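# Seat the loose pipe fully in the push-fit fitting

## Task

Slide the free pipe into the push-fit fitting's open socket until it is fully home.

## Robot and tools

Robot: two seven-joint arms, left_arm and right_arm, each with a two-finger parallel gripper and a wrist camera (cam_left_wrist and cam_right_wrist, both 672x504). Calibrated bases: left_arm at (+0.028, +0.300, +0.020) m, right_arm at (+0.043, -0.399, +0.020) m. A camera stand is fixed behind the arms. The pipe is loose and can be nudged by outside disturbances. Nothing may leave the table.

Frames: the scene frame has its origin at table height midway between the arms, +x out over the table, +z up, +y toward left_arm. Reported end_effector_position (m), end_effector_quat_wxyz, velocities and Hand target are in the scene frame. Offsets you command are along each arm's current Hand target axes. In the gripper frame the fingers point along +z and close along y. end_effector_position is the centre of the closed pads (pads 38 mm long); the fingertips lie about 19 mm past it when closed, 6 mm when fully open.

The 16-number row (used by execute_actions and move): one flat list covering both arms: left dx, dy, dz, rx, ry, rz, left gripper position, left gripper speed, then the same eight for the right arm. All values lie in [-1, 1]. Pose numbers are offsets, not poses: 1.0 = 0.6 m of travel or 180 degrees of turn; rx, ry, rz form one rotation vector. They count from that arm's Hand target when the action or move begins. Six zeros means no new motion for that arm. The gripper numbers are absolute commands every time: re-send the current position and speed to leave a gripper unchanged (0 is itself a command).

Gripper: position +1 = open 85 mm, 0 = about 45 mm, -1 = closed; the mapping is uneven, so check position_measured_pct (about 50 - 50*position). Speed -1, 0, +1 gives roughly 20, 85, 150 mm/s; a faster close from a centimetre or more wider grips harder (about 100 N per pad slow, up to 240 N fast). To grip, command a little narrower than the part; to release, a few mm wider. object_status: 0 moving, 1 blocked opening, 2 stopped on an object (firm grip), 3 at commanded position or pads met (empty or soft grip).

execute_actions(actions, cameras): actions is a list of actions; each action is up to 15 rows, one per 1/30 s step, the last row held to step 15. Every row in an action counts from the same start pose; the next action counts from the updated Hand target, so repeating an offset keeps moving. An empty actions list returns images and the scene number. cameras: names, ["all"], or [].

move(target, speed, blend, stop_force, zero, blocking, cameras): a straight-line path toward target, one row or a list of up to 15 rows, all offsets from the same starting Hand targets. speed in m/s, 0.002 to 0.5 (default 0.25), one value or one per target; turning is capped near 0.873 rad/s. blend in m rounds corners in a list (0 = stop at each). stop_force in N, 25 to 80, ends an arm's path when it feels that push; unreliable on light loose parts and during gripper turns; not allowed with blocking=false; all rows must share gripper numbers. zero (default true) re-zeros force before the move. Paths ignore obstacles and the other arm, and are capped at 10 s. Result adds a move: line (done, off_target, moving, held, fault) and limits (paced = pose clipped, held = a check withheld steps).

wait(seconds 0 to 3600) lets time pass. stop brakes a running move. zoom_image(camera, region [x0, y0, x1, y1] in pixels, at most 504 each way) enlarges part of the latest image. clear_fault(arm) clears a torque fault already reported. finished_scene(scene, 1 or 2) ends the scene irreversibly; the pipe must stay seated afterwards.

Results list joint positions, velocities and torques, Hand target (your last commanded pose after clipping; the gripper may rest short of it, so send the gap as an offset), Tool commands, gripper readings, Flange force (N along gripper axes; noisy, includes held weight), Wrist depth (7x7 grid of mm, 164 to 4000, '-' = no data), and camera images with updated calibration when requested.

Cautions: arms are very stiff, so targeting even millimetres past firm contact presses hard; approach slowly, use stop_force, and back off after contact. Orientation commands are clipped to 32 degrees from the measured one per step; large turns can swing the elbow. A clearance check holds commands that bring the arms too close, but collisions can still happen and a press between arms can fail the scene. Torque limits: 104.5 N m on the four big joints, 51.3 N m on the three wrist joints; exceeding them, or a joint drifting 5 degrees off plan, stops the arm until clear_fault. Motors heat when holding loads or straining; MOTOR HOT appears at 60 C and at 75 C the arm sinks for 30 to 60 s. Avoid drops, slams, fast swings, hard grips on parts still resting on something, and anything falling off the table.

Each tool is called after "Emit:" by a JSON object that holds its "method" and its "body".

## Session

Emit:
{"method": "execute_actions", "body": {"actions": []}}

Scene clock: 0.00 s.
left_arm: end_effector_position=(+0.5226, +0.4233, +0.1410) position_measured_pct=0.0 object_status=3 motor_current_ma=0 end_effector_quat_wxyz=(-0.150, -0.203, +0.967, +0.039) | right_arm: end_effector_position=(+0.4229, -0.3475, +0.3702) position_measured_pct=0.0 object_status=3 motor_current_ma=0 end_effector_quat_wxyz=(-0.007, -0.344, +0.939, +0.011)
Joint positions: left_arm=[-0.232 0.864 -0.049 1.169 -0.054 1.406 1.746] | right_arm=[-0.124 0.185 -0.113 1.504 0.002 1.471 2.068]
Joint velocities: within noise
Joint torques (N m): no reading
Flange force (N): no reading
Wrist depth (mm): cam_left_wrist=[320 327 336 343 351 360 370 / 310 317 323 332 339 347 356 / 300 306 313 321 327 334 343 / 291 297 303 310 317 324 331 / 283 288 293 299 307 313 320 / 275 280 284 256 297 303 310 / 269 274 280 284 290 297 302] | cam_right_wrist=[509 513 514 516 517 520 522 / 510 511 514 515 516 520 522 / 509 510 514 515 516 518 520 / 510 510 512 516 516 519 520 / 508 510 513 514 516 518 520 / 509 509 514 513 517 517 519 / 507 510 512 513 515 518 518]
Hand target: left_arm +0.5226, +0.4233, +0.1410; -0.150, -0.203, +0.967, +0.039 | right_arm +0.4229, -0.3475, +0.3702; -0.007, -0.344, +0.939, +0.011
Tool commands: left_gripper/position=+1.0 left_gripper/speed=+1.0 right_gripper/position=+1.0 right_gripper/speed=+1.0

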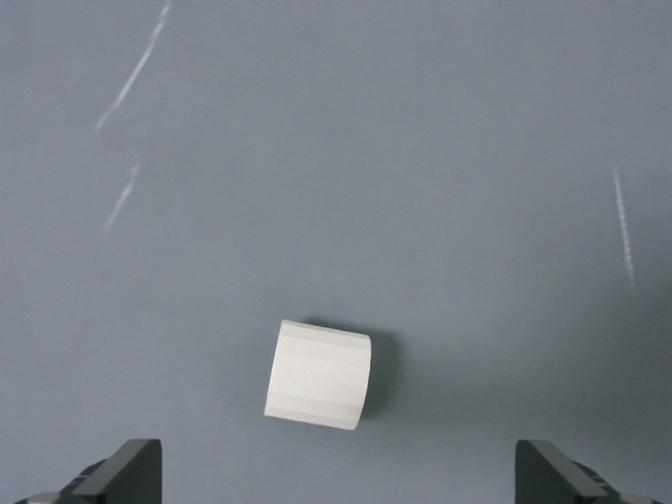

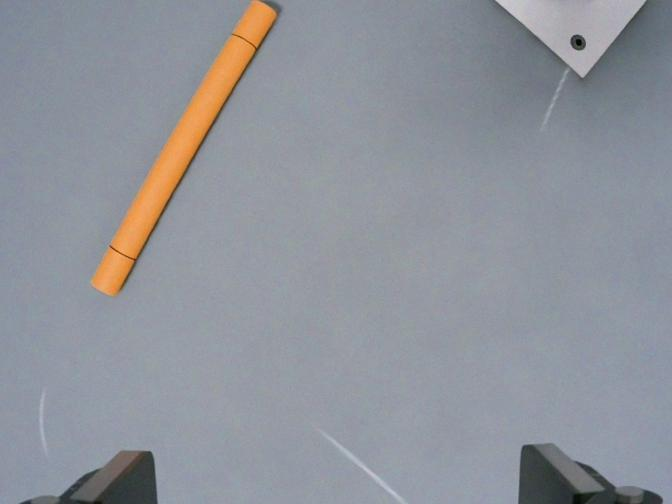

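Emit:
{"method": "move", "body": {"target": [0,0,-0.42,0,0,0,1,1,-0.365,0.135,-0.25,0,0,0,1,1], "cameras": ["all"], "speed": 0.4}}

Scene clock: 14.13 s.
left_arm: end_effector_position=(+0.5987, +0.4196, +0.3803) position_measured_pct=0.0 object_status=3 motor_current_ma=0 end_effector_quat_wxyz=(-0.060, -0.201, +0.977, +0.041) | right_arm: end_effector_position=(+0.5402, -0.1468, +0.5201) position_measured_pct=0.0 object_status=3 motor_current_ma=0 end_effector_quat_wxyz=(+0.072, -0.342, +0.937, +0.021)
Joint positions: left_arm=[-0.225 0.909 0.032 0.254 -0.122 2.097 1.732] | right_arm=[-0.523 0.683 -0.083 0.21 0.046 2.099 1.744]
Joint torques (N m): left_arm=[0.59 -23.43 -0.67 -8.48 -0.06 0.38 0.08] | right_arm=[-0.1 -20.22 -0.38 -7.33 -0.32 -0.2 0.03]
Flange force (N): no reading
Wrist depth (mm): cam_left_wrist=[529 537 544 553 564 576 585 / 524 532 542 547 557 568 577 / 516 525 535 543 551 561 571 / 511 520 530 535 545 553 563 / 507 513 523 530 539 547 557 / 500 508 515 524 531 541 551 / 498 504 512 519 527 537 546] | cam_right_wrist=[631 632 631 630 630 626 628 / 642 640 640 641 638 637 636 / 651 651 651 651 652 649 646 / 662 662 662 660 660 659 655 / 675 672 673 674 670 670 668 / 688 684 681 685 682 678 677 / 694 698 694 694 691 687 691]
Hand target: left_arm +0.5995, +0.4197, +0.3809; -0.150, -0.203, +0.967, +0.039 | right_arm +0.5408, -0.1465, +0.5209; -0.007, -0.344, +0.939, +0.011
Off the commanded pose: left_arm 0.001 m, 10 deg | right_arm 0.001 m, 9 deg.
joint sent to its limit (left arm) — joint 6 (wrist pitch), upper limit. The joint targets are off in orientation, not in position.
joint sent to its limit (right arm) — joint 6 (wrist pitch), upper limit. The joint targets are off in orientation, not in position.
move: off_target (left_arm, right_arm)
cam_left_wrist: T_world_to_cam=[[-0.38296, 0.91881, 0.09556, -0.19101], [0.91674, 0.39075, -0.08307, -0.62903], [-0.11367, 0.05579, -0.99195, 0.57175]] pos_world=[0.5685, 0.38939, 0.53314]
cam_right_wrist: T_world_to_cam=[[-0.62211, 0.78277, -0.0156, 0.4635], [0.7704, 0.61559, 0.16596, -0.35463], [0.13951, 0.09122, -0.98601, 0.596]] pos_world=[0.4784, -0.19888, 0.65375]

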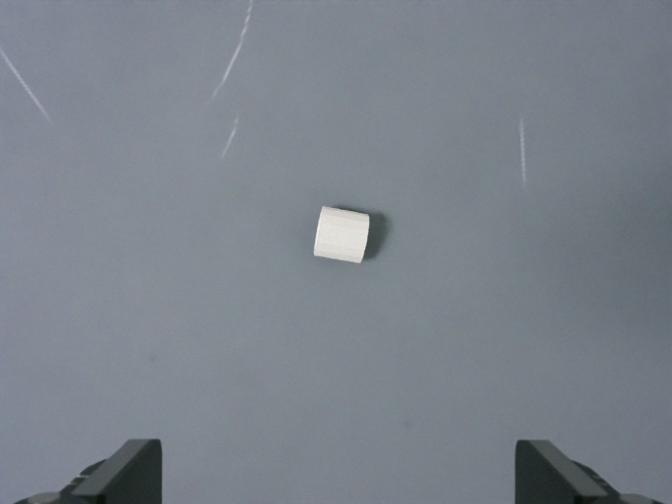

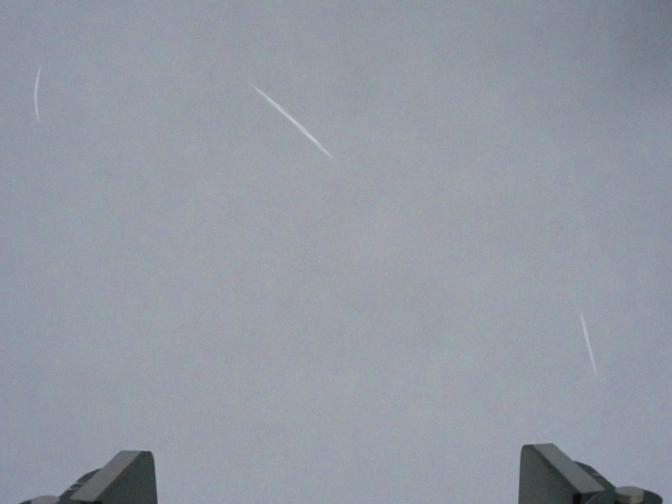

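Emit:
{"method": "zoom_image", "body": {"camera": "cam_left_wrist", "region": [290, 180, 400, 280]}}

Emit:
{"method": "move", "body": {"target": [0,0,0,0,0,0,1,1,0.05,0.3,0.2,0,0,0,1,1], "cameras": ["all"], "speed": 0.4}}

Scaled by 4.582.

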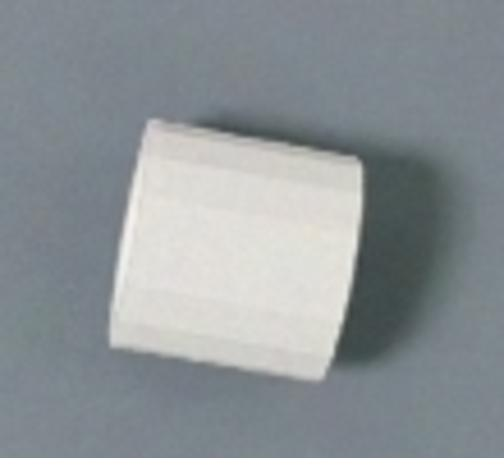

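Scene clock: 17.23 s.
left_arm: end_effector_position=(+0.5987, +0.4196, +0.3803) position_measured_pct=0.0 object_status=3 motor_current_ma=0 end_effector_quat_wxyz=(-0.060, -0.201, +0.977, +0.041) | right_arm: end_effector_position=(+0.3991, -0.0267, +0.4056) position_measured_pct=0.0 object_status=3 motor_current_ma=0 end_effector_quat_wxyz=(-0.007, -0.344, +0.939, +0.011)
Joint positions: left_arm=[-0.225 0.909 0.032 0.254 -0.122 2.097 1.732] | right_arm=[-0.805 0.511 -0.137 0.918 0.042 1.718 1.385]
Joint torques (N m): left_arm=[0.66 -23.5 -0.75 -8.56 -0.09 0.45 0.08] | right_arm=[0.04 -18.78 -0.83 -8.78 -0.34 0.29 -0.04]
Flange force (N): left_arm=no reading | right_arm=[-0.3 -0.1 0.9]
Wrist depth (mm): cam_left_wrist=[528 537 546 556 565 574 584 / 523 533 541 548 559 567 578 / 518 526 535 544 549 559 571 / 512 518 528 534 545 553 563 / 507 514 522 530 538 547 557 / 500 508 517 525 532 538 551 / 498 504 511 518 528 535 545] | cam_right_wrist=[545 548 551 551 553 555 555 / 545 547 550 550 552 553 556 / 544 546 548 549 552 553 554 / 542 547 549 549 552 553 554 / 543 544 548 548 551 552 555 / 542 544 547 548 549 551 553 / 542 543 546 548 549 552 554]
Hand target: left_arm +0.5987, +0.4196, +0.3803; -0.060, -0.201, +0.977, +0.041 (not the last commanded pose) | right_arm +0.3991, -0.0267, +0.4055; -0.007, -0.344, +0.939, +0.011
Off the commanded pose: left_arm 0.001 m, 10 deg | right_arm 0.000 m, 0 deg.
joint at its limit (left arm) — joint 6 (wrist pitch), upper limit.
move: done
cam_left_wrist: T_world_to_cam=[[-0.383, 0.91879, 0.09556, -0.19097], [0.91673, 0.39078, -0.08307, -0.62904], [-0.11367, 0.05579, -0.99195, 0.57165]] pos_world=[0.5685, 0.38939, 0.53304]
cam_right_wrist: T_world_to_cam=[[-0.62509, 0.78042, 0.01418, 0.26905], [0.78055, 0.62503, 0.00914, -0.24111], [-0.00173, 0.01678, -0.99986, 0.55181]] pos_world=[0.35734, -0.06853, 0.55012]

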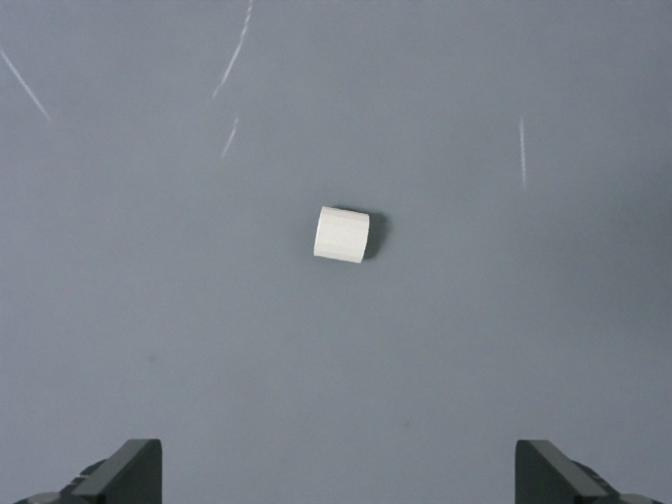

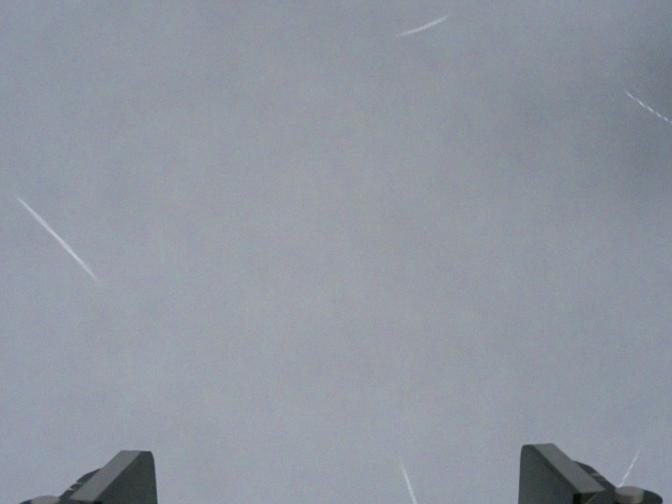

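Emit:
{"method": "move", "body": {"target": [0.1193,0.0213,0.4532,-0.0045,-0.0527,0.563,1,1,0.544,-0.6357,0.43,0.0074,-0.0039,0.168,1,1], "cameras": ["all"], "speed": 0.4}}

Scene clock: 45.00 s.
left_arm: end_effector_position=(+0.4922, +0.4181, +0.1197) position_measured_pct=0.0 object_status=3 motor_current_ma=0 end_effector_quat_wxyz=(+0.000, +0.631, +0.775, +0.000) | right_arm: end_effector_position=(+0.3912, -0.5248, +0.1401) position_measured_pct=0.0 object_status=3 motor_current_ma=0 end_effector_quat_wxyz=(+0.000, -0.087, +0.996, +0.000)
Joint positions: left_arm=[-0.564 0.661 0.386 1.698 -0.315 0.844 0.179] | right_arm=[0.1 0.411 0.195 2.039 -0.12 0.701 2.147]
Joint torques (N m): left_arm=[0.69 -17.73 1.38 -7.02 0.03 0.07 0.02] | right_arm=[-0.05 -13.64 0.27 -5.6 -0.26 0.25 -0.04]
Flange force (N): left_arm=[1.4 -3.6 -0.8] | right_arm=[-0.1 -0.4 0.8]
Wrist depth (mm): cam_left_wrist=[265 265 265 264 264 264 264 / 266 265 265 264 265 264 264 / 266 266 265 265 265 265 264 / 266 266 265 266 265 265 265 / 267 266 266 266 265 265 265 / 267 266 266 227 265 265 265 / 267 266 266 227 266 266 266] | cam_right_wrist=[286 285 286 286 285 285 285 / 286 285 285 267 286 285 286 / 285 286 286 267 286 285 285 / 286 286 286 267 286 285 285 / 286 286 286 266 285 285 285 / 286 285 285 266 285 285 285 / 285 286 285 285 285 285 285]
Hand target: left_arm +0.4921, +0.4181, +0.1197; +0.000, +0.631, +0.775, +0.000 | right_arm +0.3912, -0.5248, +0.1401; +0.000, -0.087, +0.996, +0.000
Off the commanded pose: left_arm 0.000 m, 0 deg | right_arm 0.000 m, 0 deg.
move: done
cam_left_wrist: T_world_to_cam=[[0.98044, 0.19666, -0.00769, -0.56218], [0.19677, -0.98028, 0.01813, 0.36302], [-0.00397, -0.01929, -0.99981, 0.27958]] pos_world=[0.48087, 0.47181, 0.26863]
cam_right_wrist: T_world_to_cam=[[-0.14706, 0.98907, -0.01098, 0.58258], [0.98898, 0.14722, 0.01585, -0.25446], [0.0173, -0.00853, -0.99981, 0.27407]] pos_world=[0.33259, -0.53641, 0.28444]

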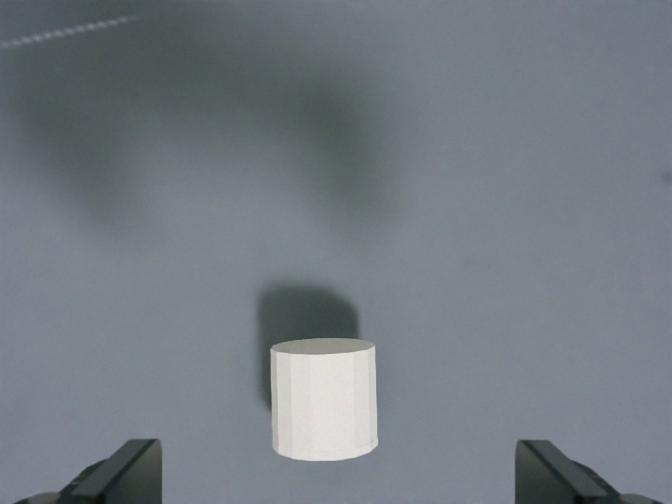

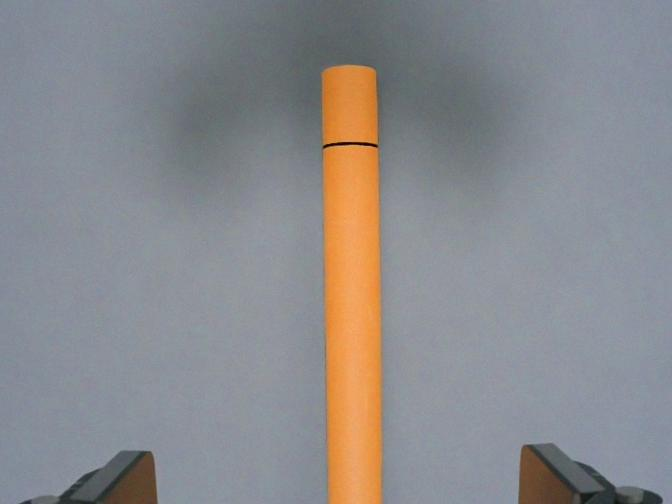

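Emit:
{"method": "move", "body": {"target": [[0,-0.006,0.1628,0,0,0,1,1,0,0.0093,0.1985,0,0,0,1,1],[0,-0.006,0.1628,0,0,0,-0.5,-0.2,0,0.0093,0.1985,0,0,0,-0.95,-0.2]], "speed": [0.2,0.2], "cameras": ["all"]}}

Scene clock: 52.87 s.
left_arm: end_effector_position=(+0.4886, +0.4174, +0.0220) position_measured_pct=56.3 object_status=2 motor_current_ma=50 end_effector_quat_wxyz=(+0.000, +0.631, +0.775, +0.000) | right_arm: end_effector_position=(+0.3903, -0.5194, +0.0210) position_measured_pct=76.6 object_status=2 motor_current_ma=50 end_effector_quat_wxyz=(+0.000, -0.087, +0.996, +0.000)
Joint positions: left_arm=[-0.512 0.829 0.302 1.767 -0.396 0.606 0.246] | right_arm=[0.16 0.69 0.103 2.135 -0.204 0.325 2.209]
Joint torques (N m): left_arm=[0.68 -14.1 0.44 -3.84 0.08 -0.09 0.09] | right_arm=[-0.32 -10.15 -0.31 -3.5 -0.31 -1.18 0.06]
Flange force (N): left_arm=[1.8 -2.9 -12.5] | right_arm=[3.6 1.2 -18.0]
Wrist depth (mm): cam_left_wrist=[168 168 167 167 167 167 167 / 168 168 168 167 167 167 167 / 168 168 168 168 167 167 167 / 168 168 168 168 168 168 167 / 168 168 168 168 168 168 167 / 169 169 168 168 168 168 168 / - 168 - - - - -] | cam_right_wrist=[167 167 167 - 167 167 167 / 167 167 167 - 167 167 167 / 167 167 167 - 167 167 167 / 167 167 167 - 167 167 167 / 167 167 167 - 167 167 167 / 167 167 167 - 167 167 167 / - 167 167 - 167 167 -]
Hand target: left_arm +0.4886, +0.4174, +0.0220; +0.000, +0.631, +0.775, +0.000 | right_arm +0.3903, -0.5194, +0.0210; +0.000, -0.087, +0.996, +0.000
Off the commanded pose: left_arm 0.000 m, 0 deg | right_arm 0.000 m, 0 deg.
move: done
cam_left_wrist: T_world_to_cam=[[0.98044, 0.19666, -0.00779, -0.55935], [0.19677, -0.98028, 0.01811, 0.3648], [-0.00407, -0.01929, -0.99981, 0.18192]] pos_world=[0.47737, 0.47111, 0.17092]
cam_right_wrist: T_world_to_cam=[[-0.14706, 0.98907, -0.01098, 0.5758], [0.98898, 0.14722, 0.01585, -0.25248], [0.0173, -0.00853, -0.99981, 0.15495]] pos_world=[0.33169, -0.53101, 0.16524]

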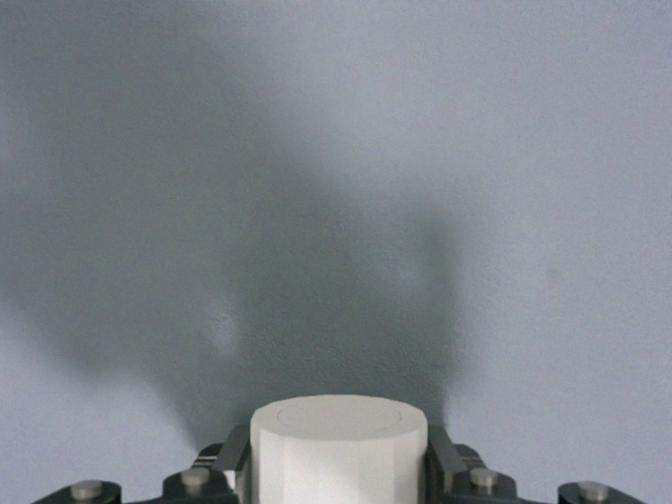

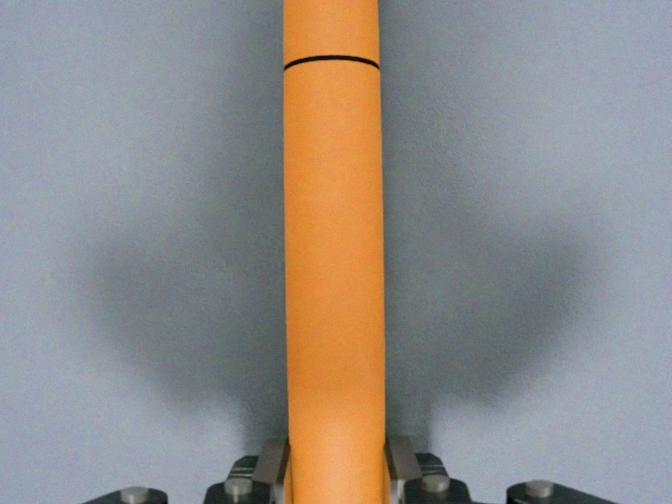

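Emit:
{"method": "move", "body": {"target": [[0,0,0,0,0,0,1,1,0,0,0,0,0,0,0,1],[0,0,-0.12,0,0,0,1,1,0.067,0,0,0,0,0,0,1],[0,0,-0.12,0,0,1,1,1,0.067,0,0,0,0,0,0,1],[0,0,0,0,0,1,1,1,0.067,0,0,0,0,0,0,1],[0,0,0,0,0,1,-0.5,-0.2,0.067,0,0,0,0,0,-0.95,0]], "speed": [0.2,0.2,0.4,0.2,0.2], "cameras": ["all"]}}

Scene clock: 76.07 s.
left_arm: end_effector_position=(+0.4887, +0.4174, +0.0221) position_measured_pct=56.3 object_status=0 motor_current_ma=1000 end_effector_quat_wxyz=(+0.000, +0.775, -0.631, +0.000) | right_arm: end_effector_position=(+0.3507, -0.5264, +0.0210) position_measured_pct=76.6 object_status=2 motor_current_ma=50 end_effector_quat_wxyz=(+0.000, -0.087, +0.996, +0.000)
Joint positions: left_arm=[-0.049 0.842 -0.419 1.748 0.516 0.663 2.603] | right_arm=[0.23 0.66 0.076 2.247 -0.196 0.24 2.257]
Joint torques (N m): left_arm=[0.72 -14.94 -2.44 -4.31 0.16 -0.07 0] | right_arm=[-0.24 -11.05 -0.25 -2.74 -0.31 -0.67 0]
Flange force (N): left_arm=[-1.6 4.3 -8.1] | right_arm=[2.4 0.5 -12.1]
Wrist depth (mm): cam_left_wrist=[168 168 168 168 168 168 168 / 168 168 168 168 168 168 168 / 168 168 168 168 168 168 168 / 168 168 168 168 168 168 168 / 168 168 168 168 168 169 169 / 168 168 168 168 168 169 169 / - 168 - - - - -] | cam_right_wrist=[167 167 167 167 167 167 167 / 167 167 167 167 167 167 167 / 167 167 167 - 167 167 167 / 167 167 167 - 167 167 167 / 167 167 167 - 167 167 167 / 167 167 167 - 167 167 167 / - 167 167 - 167 167 -]
Hand target: left_arm +0.4886, +0.4174, +0.0220; +0.000, +0.775, -0.631, +0.000 | right_arm +0.3507, -0.5264, +0.0210; +0.000, -0.087, +0.996, +0.000
Off the commanded pose: left_arm 0.000 m, 0 deg | right_arm 0.000 m, 0 deg.
move: done
cam_left_wrist: T_world_to_cam=[[-0.98044, -0.19665, -0.00826, 0.56308], [-0.19677, 0.98028, 0.01842, -0.26129], [0.00447, 0.01969, -0.9998, 0.16149]] pos_world=[0.49993, 0.36369, 0.17092]
cam_right_wrist: T_world_to_cam=[[-0.14706, 0.98907, -0.01098, 0.5769], [0.98898, 0.14722, 0.01585, -0.21229], [0.0173, -0.00853, -0.99981, 0.15568]] pos_world=[0.29209, -0.53801, 0.16534]

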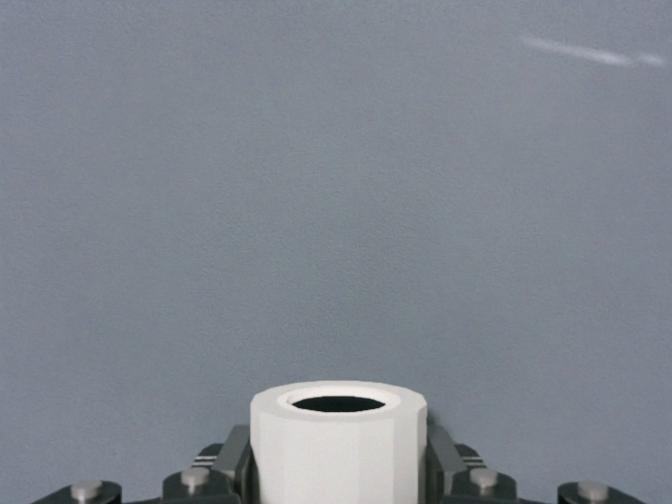

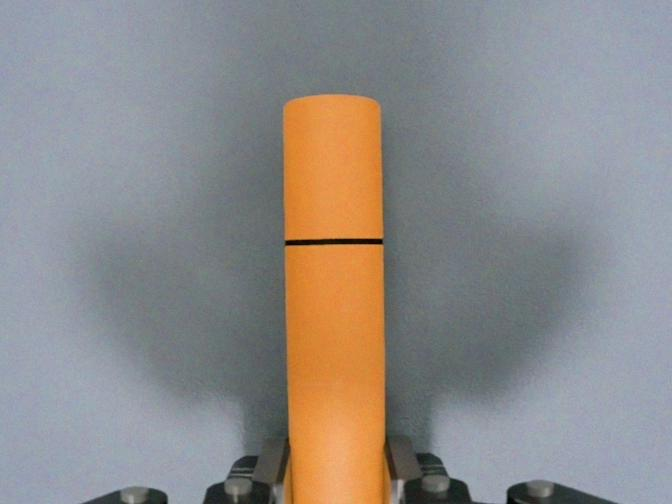

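Emit:
{"method": "move", "body": {"target": [[0,0,-0.23,0,0,0,-0.5,-0.2,0,0,-0.244,0,0,0,-0.95,0],[0.2005,0.159,-0.23,0,0,0,-0.5,-0.2,-0.3567,0.921,-0.244,0,0,-0.5114,-0.95,0]], "speed": [0.15,0.3], "blend": 0.03, "cameras": ["all"]}}

Scene clock: 87.60 s.
left_arm: end_effector_position=(+0.4196, +0.2802, +0.1600) position_measured_pct=56.3 object_status=2 motor_current_ma=50 end_effector_quat_wxyz=(+0.000, +0.775, -0.631, +0.000) | right_arm: end_effector_position=(+0.4653, +0.0551, +0.1671) position_measured_pct=76.6 object_status=2 motor_current_ma=50 end_effector_quat_wxyz=(+0.000, +0.778, -0.629, +0.000)
Joint positions: left_arm=[0.385 0.458 -0.563 1.923 0.32 0.849 3.015] | right_arm=[-0.772 0.881 -0.282 1.012 0.227 1.276 2.361]
Joint torques (N m): left_arm=[0.65 -13.8 -2.74 -7.12 0.13 0.08 0.06] | right_arm=[-0.1 -25.01 -1.97 -8.83 -0.26 0.21 -0.01]
Flange force (N): left_arm=[-2.1 1.7 1.8] | right_arm=[0.2 0.0 2.7]
Wrist depth (mm): cam_left_wrist=[305 305 305 - 306 306 307 / 305 305 306 - 306 307 307 / 306 306 307 306 307 307 307 / 306 306 306 307 307 307 307 / 306 306 306 307 308 307 308 / 306 307 308 307 307 307 308 / 307 307 - - - 308 308] | cam_right_wrist=[312 311 311 312 312 311 312 / 312 311 311 311 312 312 312 / 311 311 - - 311 311 312 / 311 311 311 - 311 311 311 / 311 310 311 - 311 311 311 / 310 311 311 - 311 311 311 / 311 311 310 - - 311 311]
Hand target: left_arm +0.4196, +0.2802, +0.1600; +0.000, +0.775, -0.631, +0.000 | right_arm +0.4653, +0.0551, +0.1671; +0.000, +0.778, -0.629, +0.000
Off the commanded pose: left_arm 0.000 m, 0 deg | right_arm 0.000 m, 0 deg.
move: done
cam_left_wrist: T_world_to_cam=[[-0.98042, -0.19675, -0.00816, 0.46948], [-0.19687, 0.98026, 0.01844, -0.1429], [0.00437, 0.01969, -0.9998, 0.30252]] pos_world=[0.43083, 0.22649, 0.30893]
cam_right_wrist: T_world_to_cam=[[-0.98318, -0.18232, -0.01053, 0.47374], [-0.18247, 0.9831, 0.01488, 0.08564], [0.00764, 0.01655, -0.99983, 0.30778]] pos_world=[0.47904, -0.00291, 0.31145]

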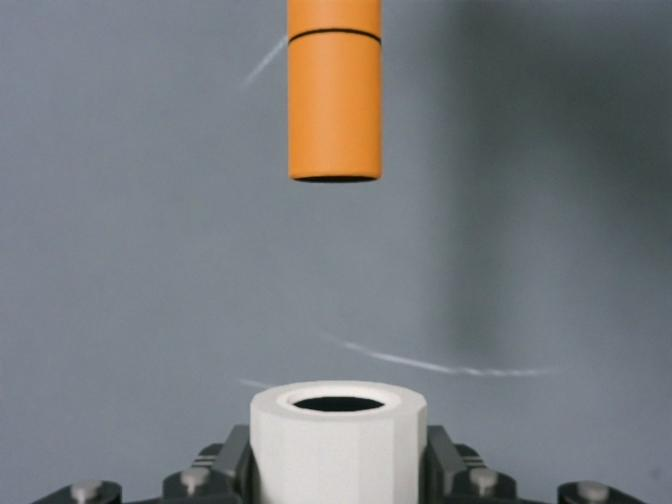

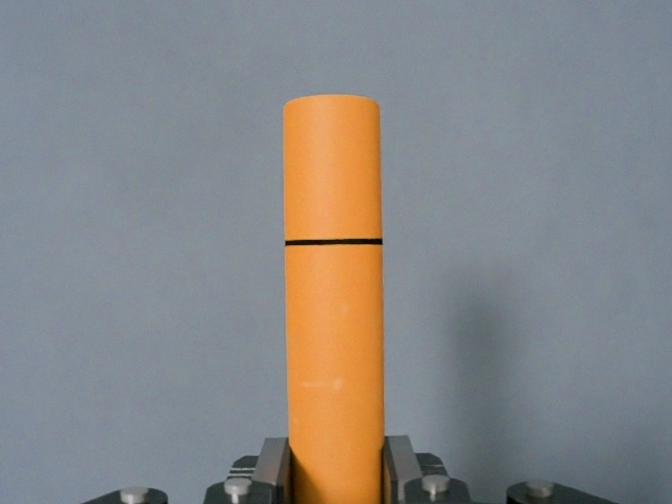

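Emit:
{"method": "zoom_image", "body": {"camera": "cam_left_wrist", "region": [240, 120, 440, 270]}}

Emit:
{"method": "zoom_image", "body": {"camera": "cam_left_wrist", "region": [240, 354, 440, 504]}}

Scaled by 2.520.

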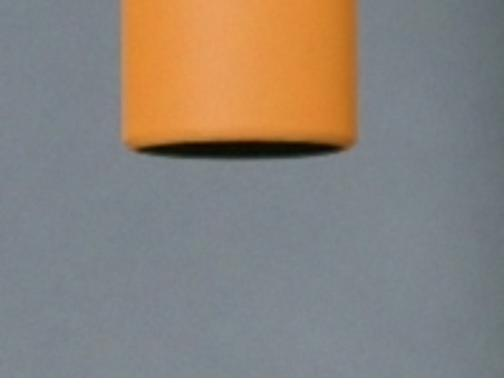

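Scaled by 2.520.

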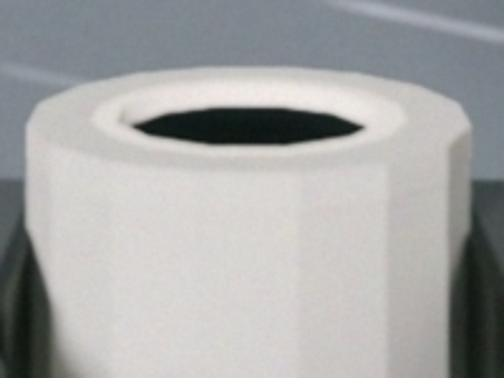

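Emit:
{"method": "move", "body": {"target": [0,0,0,0,0,0,-0.5,-0.2,-0.075,0.0013,0,0,0,0,-0.95,0], "speed": 0.15}}

Emit:
{"method": "move", "body": {"target": [0,0,0,0,0,0,-0.5,-0.2,-0.075,0,0,0,0,0,-0.95,0], "speed": 0.03, "stop_force": 60, "cameras": ["all"]}}

Scene clock: 97.20 s.
left_arm: end_effector_position=(+0.4196, +0.2802, +0.1600) position_measured_pct=56.3 object_status=2 motor_current_ma=50 end_effector_quat_wxyz=(+0.000, +0.775, -0.631, +0.000) | right_arm: end_effector_position=(+0.4551, +0.0989, +0.1670) position_measured_pct=76.6 object_status=2 motor_current_ma=50 end_effector_quat_wxyz=(+0.000, +0.778, -0.629, +0.000)
Joint positions: left_arm=[0.385 0.458 -0.563 1.923 0.32 0.849 3.015] | right_arm=[-0.848 0.953 -0.275 0.857 0.23 1.356 2.322]
Joint torques (N m): left_arm=[0.71 -13.89 -2.79 -7.1 0.12 0.1 0.04] | right_arm=[-0.11 -26.15 -1.74 -9.01 -0.27 0.2 -0.03]
Flange force (N): left_arm=[-2.1 1.5 2.1] | right_arm=[0.3 0.0 2.6]
Wrist depth (mm): cam_left_wrist=[306 305 306 - 306 306 306 / 306 305 306 - 307 307 307 / 305 306 306 - 307 306 307 / 305 306 306 - 307 307 307 / 306 307 307 - 308 307 308 / 306 306 307 - 307 308 308 / 306 307 - - - 308 308] | cam_right_wrist=[312 312 312 312 312 312 312 / 311 311 312 311 311 312 311 / 311 311 - - 311 311 311 / 311 311 311 - 310 311 311 / 310 311 311 - 311 311 311 / 311 311 311 - 311 311 311 / 310 310 310 - - 310 310]
Hand target: left_arm +0.4196, +0.2802, +0.1600; +0.000, +0.775, -0.631, +0.000 | right_arm +0.4551, +0.0990, +0.1670; +0.000, +0.778, -0.629, +0.000
Off the commanded pose: left_arm 0.000 m, 0 deg | right_arm 0.000 m, 0 deg.
move: done

Scene clock: 98.93 s.
left_arm: end_effector_position=(+0.4196, +0.2803, +0.1600) position_measured_pct=56.3 object_status=2 motor_current_ma=50 end_effector_quat_wxyz=(+0.000, +0.775, -0.631, +0.000) | right_arm: end_effector_position=(+0.4489, +0.1293, +0.1667) position_measured_pct=76.6 object_status=2 motor_current_ma=50 end_effector_quat_wxyz=(+0.000, +0.777, -0.629, +0.001)
Joint positions: left_arm=[0.385 0.458 -0.562 1.923 0.32 0.849 3.015] | right_arm=[-0.901 1.017 -0.269 0.717 0.232 1.428 2.303]
Joint torques (N m): left_arm=[27.25 -17.96 25.77 -11.07 16.56 4.09 -0.06] | right_arm=[-31.82 -36.89 -25.65 -27.16 -14.91 -18.53 -0.74]
Flange force (N): left_arm=[-70.7 -2.5 -2.5] | right_arm=[67.9 4.4 5.4]
Wrist depth (mm): cam_left_wrist=[304 305 305 - 305 306 306 / 305 305 305 - 305 306 306 / 305 306 305 - 306 306 306 / 306 306 306 - 307 306 307 / 306 307 306 - 307 307 307 / 307 307 307 - 307 308 307 / 307 307 - - - 308 308] | cam_right_wrist=[311 311 312 312 312 311 311 / 311 311 311 311 311 311 312 / 311 311 - - 311 311 310 / 310 310 - - 310 310 310 / 309 309 - - 309 309 309 / 308 309 308 - 309 309 309 / 308 308 - - - 308 308]
Hand target: left_arm +0.4196, +0.2802, +0.1600; +0.000, +0.775, -0.631, +0.000 | right_arm +0.4489, +0.1294, +0.1668; +0.000, +0.777, -0.629, +0.001 (not the last commanded pose)
Off the commanded pose: left_arm 0.000 m, 0 deg | right_arm 0.014 m, 0 deg.
move: contact (right_arm)
cam_left_wrist: T_world_to_cam=[[-0.98042, -0.19675, -0.00816, 0.46948], [-0.19687, 0.98026, 0.01844, -0.1429], [0.00437, 0.01969, -0.9998, 0.30252]] pos_world=[0.43083, 0.22649, 0.30893]
cam_right_wrist: T_world_to_cam=[[-0.98331, -0.18164, -0.01066, 0.47122], [-0.18178, 0.98324, 0.01394, 0.00947], [0.00795, 0.01564, -0.99985, 0.30631]] pos_world=[0.46264, 0.07149, 0.31115]

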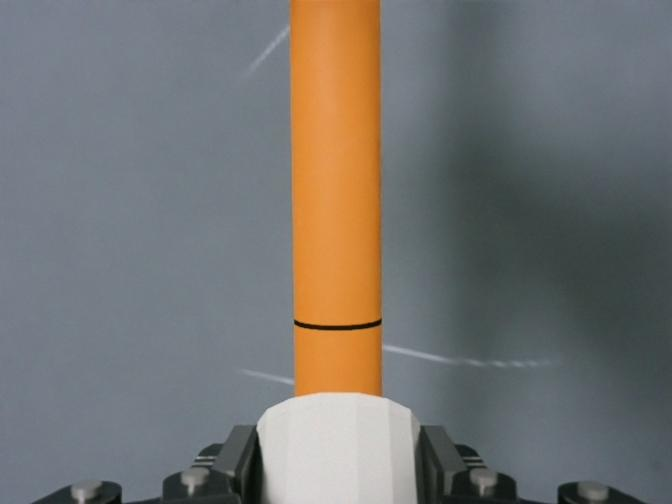

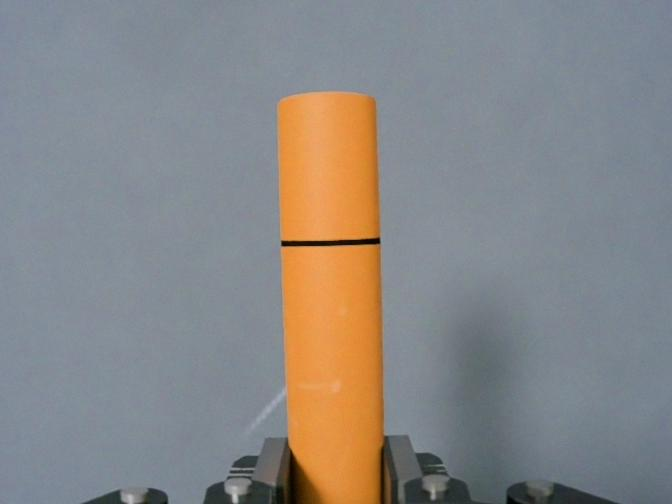

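Emit:
{"method": "zoom_image", "body": {"camera": "cam_left_wrist", "region": [200, 300, 470, 504]}}

Scaled by 1.867.

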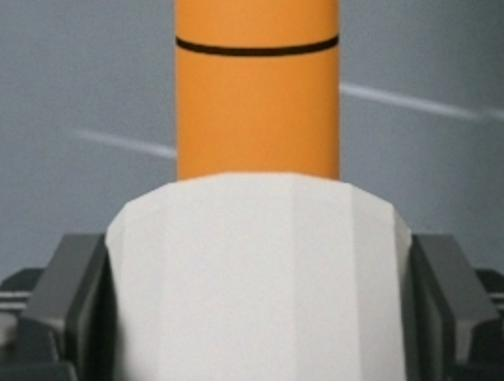

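Emit:
{"method": "move", "body": {"target": [0,0,0,0,0,0,-0.5,-0.2,0.09,0,0,0,0,0,-0.95,0], "speed": 0.1, "cameras": ["all"]}}

Emit:
{"method": "zoom_image", "body": {"camera": "cam_left_wrist", "region": [200, 300, 470, 504]}}

Scene clock: 107.57 s.
left_arm: end_effector_position=(+0.4196, +0.2802, +0.1600) position_measured_pct=56.3 object_status=2 motor_current_ma=50 end_effector_quat_wxyz=(+0.000, +0.775, -0.631, +0.000) | right_arm: end_effector_position=(+0.4601, +0.0766, +0.1669) position_measured_pct=76.6 object_status=2 motor_current_ma=50 end_effector_quat_wxyz=(+0.000, +0.777, -0.629, +0.001)
Joint positions: left_arm=[0.385 0.458 -0.563 1.923 0.32 0.849 3.015] | right_arm=[-0.81 0.915 -0.279 0.941 0.229 1.313 2.339]
Joint torques (N m): left_arm=[0.63 -13.87 -2.72 -7.1 0.14 0.07 0.03] | right_arm=[-0.02 -25.58 -1.76 -8.81 -0.25 0.26 -0.02]
Flange force (N): left_arm=[-2.0 1.6 1.8] | right_arm=[-0.2 -0.4 2.6]
Wrist depth (mm): cam_left_wrist=[305 306 306 - 306 306 306 / 306 305 306 - 307 307 307 / 306 306 306 - 307 307 307 / 306 306 306 307 307 308 307 / 306 307 306 307 307 307 307 / 306 307 307 307 308 308 307 / 307 307 - - - 308 308] | cam_right_wrist=[311 312 312 311 312 312 312 / 312 311 312 311 311 311 311 / 311 311 - - 311 311 311 / 311 311 - - 311 311 311 / 311 311 311 - 311 311 311 / 311 311 311 - 311 311 310 / 310 310 311 - - 311 310]
Hand target: left_arm +0.4196, +0.2802, +0.1600; +0.000, +0.775, -0.631, +0.000 | right_arm +0.4602, +0.0766, +0.1669; +0.000, +0.777, -0.629, +0.001
Off the commanded pose: left_arm 0.000 m, 0 deg | right_arm 0.000 m, 0 deg.
move: done
cam_left_wrist: T_world_to_cam=[[-0.98042, -0.19675, -0.00816, 0.46948], [-0.19687, 0.98026, 0.01844, -0.1429], [0.00437, 0.01969, -0.9998, 0.30252]] pos_world=[0.43083, 0.22649, 0.30893]
cam_right_wrist: T_world_to_cam=[[-0.98329, -0.18173, -0.01063, 0.47263], [-0.18187, 0.98322, 0.01435, 0.06334], [0.00785, 0.01604, -0.99984, 0.30718]] pos_world=[0.47384, 0.01869, 0.31125]

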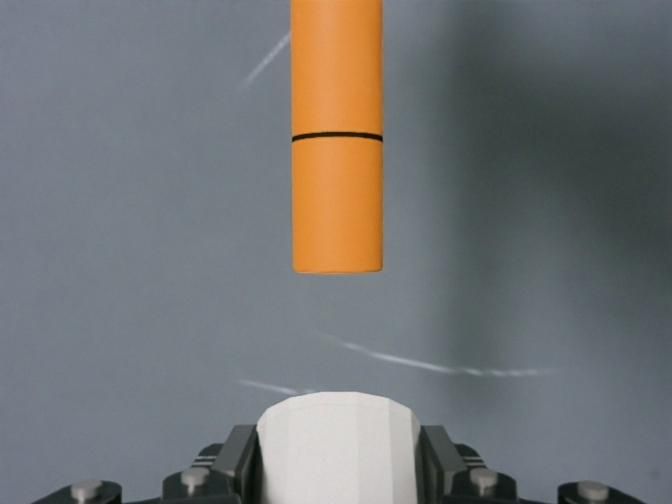

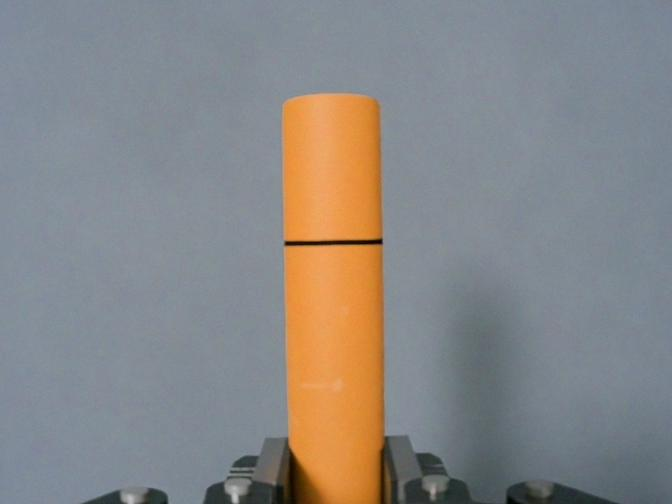

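Scaled by 1.867.

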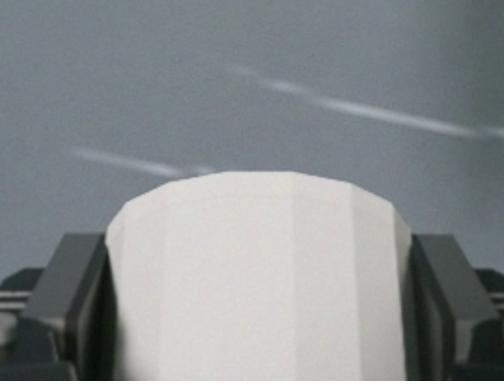

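Emit:
{"method": "move", "body": {"target": [[0,0,0.2167,0,0,0,-0.5,-0.2,0,0,0.2365,0,0,0,-0.95,0],[0,0,0.2167,0,0,0,0.3,-0.5,0,0,0.2365,0,0,0,-0.3,-0.5],[0,0,0.23,0,0,0,0.3,1,0,0,0.2432,0,0,0,-0.3,1],[0,0,0.23,0,0,0,-0.5,0.5,0,0,0.2432,0,0,0,-0.95,0.5]], "speed": [0.12,0.1,0.05,0.1], "cameras": ["all"]}}

Emit:
{"method": "zoom_image", "body": {"camera": "cam_left_wrist", "region": [200, 230, 470, 504]}}

Scene clock: 123.57 s.
left_arm: end_effector_position=(+0.4196, +0.2802, +0.0220) position_measured_pct=59.7 object_status=2 motor_current_ma=50 end_effector_quat_wxyz=(+0.000, +0.775, -0.631, +0.000) | right_arm: end_effector_position=(+0.4603, +0.0764, +0.0209) position_measured_pct=77.1 object_status=2 motor_current_ma=50 end_effector_quat_wxyz=(+0.000, +0.777, -0.629, +0.001)
Joint positions: left_arm=[0.229 0.733 -0.364 2.04 0.56 0.464 2.803] | right_arm=[-0.809 1.085 -0.258 1.072 0.27 1.015 2.305]
Joint torques (N m): left_arm=[0.17 -9.67 -2.01 -3.56 0.25 -0.81 0.04] | right_arm=[-0.14 -21.81 -1.59 -5.78 -0.2 0.29 -0.03]
Flange force (N): left_arm=[-2.7 6.5 -16.5] | right_arm=[0.1 -0.2 -4.3]
Wrist depth (mm): cam_left_wrist=[168 168 168 - 168 168 168 / 168 168 168 - 168 168 168 / 168 168 168 - 168 168 169 / 168 168 168 - 169 169 169 / 168 168 168 169 169 169 169 / 168 169 169 169 169 169 169 / - 169 - 169 - - -] | cam_right_wrist=[166 166 166 166 166 166 166 / 166 166 166 166 166 166 166 / 166 166 166 - 166 166 166 / 166 166 166 - 166 166 166 / 166 166 166 - 166 166 166 / 166 165 166 - 165 166 166 / - 166 165 - 165 165 -]
Hand target: left_arm +0.4196, +0.2802, +0.0220; +0.000, +0.775, -0.631, +0.000 | right_arm +0.4603, +0.0764, +0.0210; +0.000, +0.777, -0.629, +0.001
Off the commanded pose: left_arm 0.000 m, 0 deg | right_arm 0.000 m, 0 deg.
move: done
cam_left_wrist: T_world_to_cam=[[-0.98042, -0.19675, -0.00824, 0.46837], [-0.19687, 0.98026, 0.01832, -0.14033], [0.00447, 0.01959, -0.9998, 0.16453]] pos_world=[0.43083, 0.22649, 0.17092]
cam_right_wrist: T_world_to_cam=[[-0.98331, -0.18163, -0.01071, 0.47116], [-0.18178, 0.98324, 0.01423, 0.06562], [0.00795, 0.01594, -0.99984, 0.16126]] pos_world=[0.47394, 0.01849, 0.16535]

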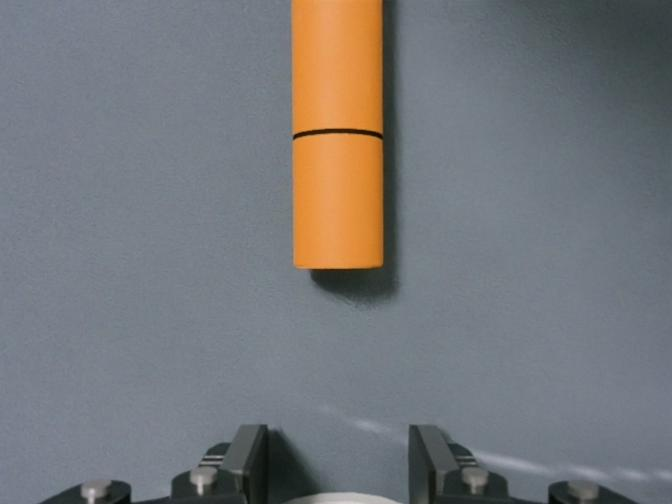

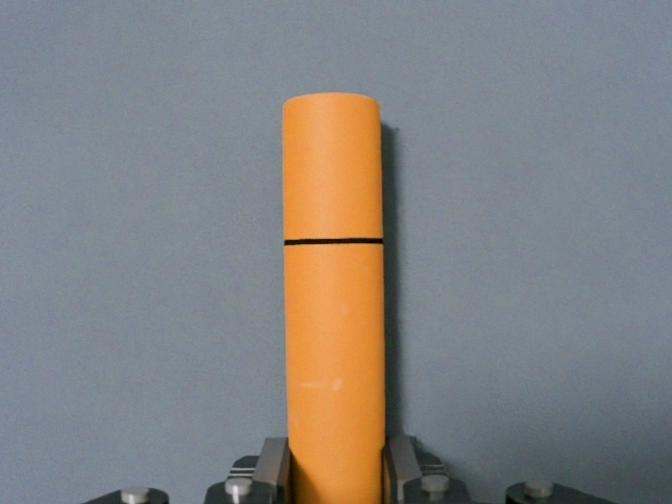

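Scaled by 1.839.

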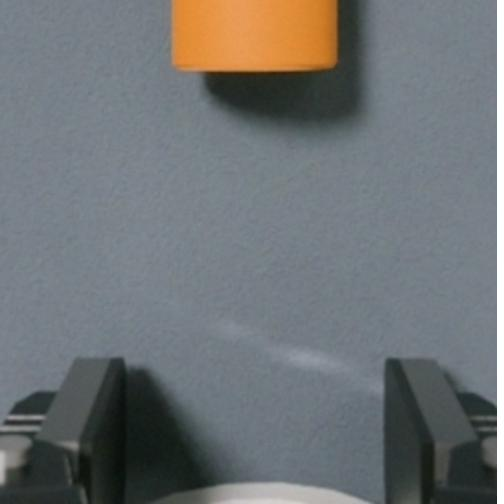

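Emit:
{"method": "move", "body": {"target": [[0,0,0,0,0,0,1,-0.5,0,0,0,0,0,0,-0.95,0.5],[0,0,-0.2,0,0,0,1,1,0,0,0,0,0,0,-0.95,0.5]], "speed": 0.2, "cameras": ["cam_left_wrist"]}}

Emit:
{"method": "zoom_image", "body": {"camera": "cam_left_wrist", "region": [240, 200, 440, 500]}}

Scene clock: 131.40 s.
left_arm: end_effector_position=(+0.4196, +0.2802, +0.1420) position_measured_pct=0.0 object_status=3 motor_current_ma=0 end_effector_quat_wxyz=(+0.000, +0.775, -0.631, +0.000) | right_arm: end_effector_position=(+0.4603, +0.0764, +0.0210) position_measured_pct=77.1 object_status=2 motor_current_ma=50 end_effector_quat_wxyz=(+0.000, +0.777, -0.629, +0.001)
Joint positions: left_arm=[0.367 0.489 -0.542 1.947 0.346 0.797 2.992] | right_arm=[-0.809 1.085 -0.258 1.072 0.27 1.015 2.305]
Joint torques (N m): left_arm=[0.79 -14.01 -2.72 -6.61 0.18 0.08 0.04] | right_arm=[-0.12 -21.77 -1.63 -5.67 -0.3 0.22 0]
Flange force (N): left_arm=[-2.5 1.4 1.5] | right_arm=[-0.4 -0.8 -4.5]
Wrist depth (mm): cam_left_wrist=[287 287 288 269 288 289 288 / 287 287 288 269 288 288 289 / 288 288 288 269 289 289 289 / 288 288 289 289 289 289 289 / 289 288 289 289 289 289 289 / 288 289 289 289 289 289 290 / 288 289 289 251 289 290 290] | cam_right_wrist=[166 166 166 166 166 166 166 / 166 166 166 166 166 166 166 / 166 166 166 - 166 166 166 / 166 166 166 - 166 166 166 / 166 166 166 - 166 166 166 / 166 166 165 - 166 166 166 / - 165 166 - 166 166 -]
Hand target: left_arm +0.4196, +0.2802, +0.1420; +0.000, +0.775, -0.631, +0.000 | right_arm +0.4603, +0.0764, +0.0210; +0.000, +0.777, -0.629, +0.001
Off the commanded pose: left_arm 0.000 m, 0 deg | right_arm 0.000 m, 0 deg.
move: done
cam_left_wrist: T_world_to_cam=[[-0.98044, -0.19665, -0.00816, 0.46932], [-0.19677, 0.98028, 0.01844, -0.14261], [0.00437, 0.01969, -0.9998, 0.28452]] pos_world=[0.43083, 0.22649, 0.29092]

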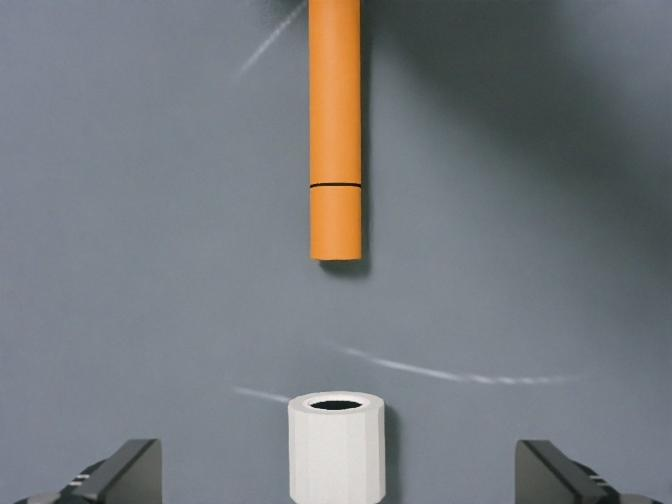

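Scaled by 1.680.

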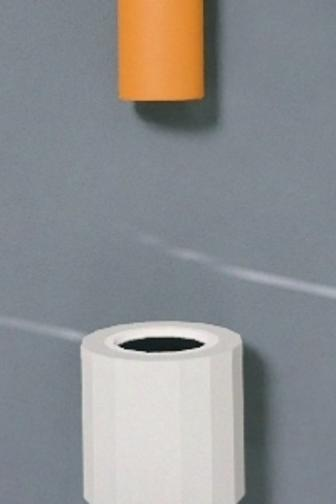

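Emit:
{"method": "move", "body": {"target": [[-0.0375,0,0,0,0,0,1,1,0,0,-0.0153,0,0,0,-0.95,0.5],[-0.0375,0,0.2,0,0,0,1,1,-0.083,0,-0.0153,0,0,0,-0.95,0.5],[-0.0375,0,0.2,0,0,0,-0.5,0.7,-0.083,0,-0.0153,0,0,0,-0.95,0.5]], "speed": [0.1,0.12,0.1], "cameras": ["cam_left_wrist"]}}

Emit:
{"method": "zoom_image", "body": {"camera": "cam_left_wrist", "region": [200, 300, 470, 504]}}

Scene clock: 140.30 s.
left_arm: end_effector_position=(+0.4151, +0.3023, +0.0221) position_measured_pct=57.1 object_status=2 motor_current_ma=50 end_effector_quat_wxyz=(+0.000, +0.775, -0.631, +0.000) | right_arm: end_effector_position=(+0.4499, +0.1251, +0.0301) position_measured_pct=77.1 object_status=2 motor_current_ma=50 end_effector_quat_wxyz=(+0.000, +0.777, -0.629, +0.001)
Joint positions: left_arm=[0.17 0.727 -0.359 2.057 0.564 0.452 2.74] | right_arm=[-0.886 1.147 -0.256 0.887 0.259 1.133 2.277]
Joint torques (N m): left_arm=[0.73 -8.94 -1.4 -2.55 0.22 -0.31 0.02] | right_arm=[-0.05 -27.44 -1.78 -8.23 -0.24 0.22 0]
Flange force (N): left_arm=[-3.4 4.9 -17.1] | right_arm=[0.1 0.0 2.6]
Wrist depth (mm): cam_left_wrist=[168 168 168 - 168 168 168 / 168 168 168 - 169 169 168 / 168 168 168 - 168 169 169 / 168 168 169 - 169 169 169 / 169 169 169 - 169 169 169 / 169 169 169 - 169 169 169 / - 169 - - - - -] | cam_right_wrist=[175 175 175 175 175 175 175 / 175 175 175 175 175 175 175 / 174 175 175 - 175 175 174 / 174 174 174 - 174 174 175 / 174 174 175 - 174 174 174 / 174 174 174 - 174 174 174 / - 174 174 - 174 174 -]
Hand target: left_arm +0.4151, +0.3023, +0.0220; +0.000, +0.775, -0.631, +0.000 | right_arm +0.4499, +0.1251, +0.0301; +0.000, +0.777, -0.629, +0.001
Off the commanded pose: left_arm 0.000 m, 0 deg | right_arm 0.000 m, 0 deg.
move: done
cam_left_wrist: T_world_to_cam=[[-0.98042, -0.19675, -0.00824, 0.46818], [-0.19687, 0.98026, 0.01832, -0.1628], [0.00447, 0.01959, -0.9998, 0.16412]] pos_world=[0.42623, 0.24849, 0.17092]

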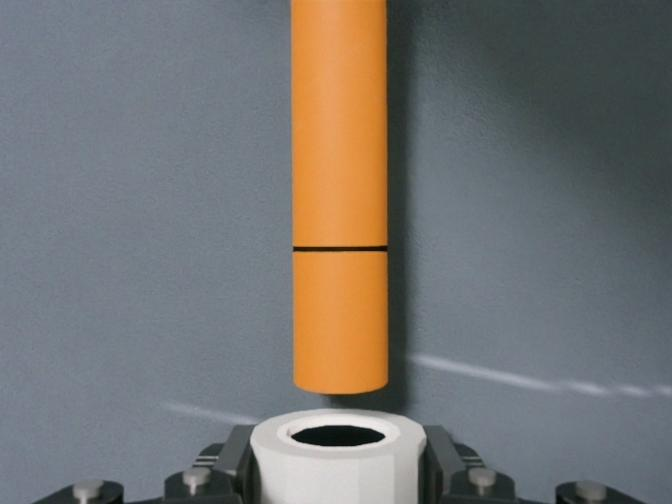

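Scaled by 1.867.

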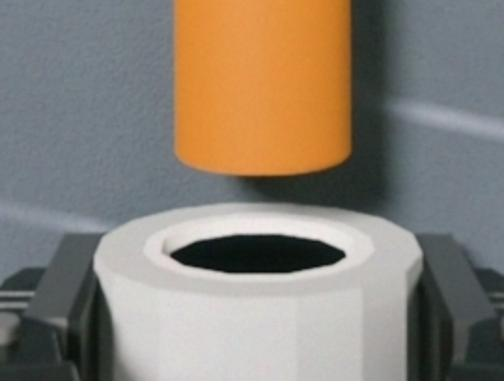

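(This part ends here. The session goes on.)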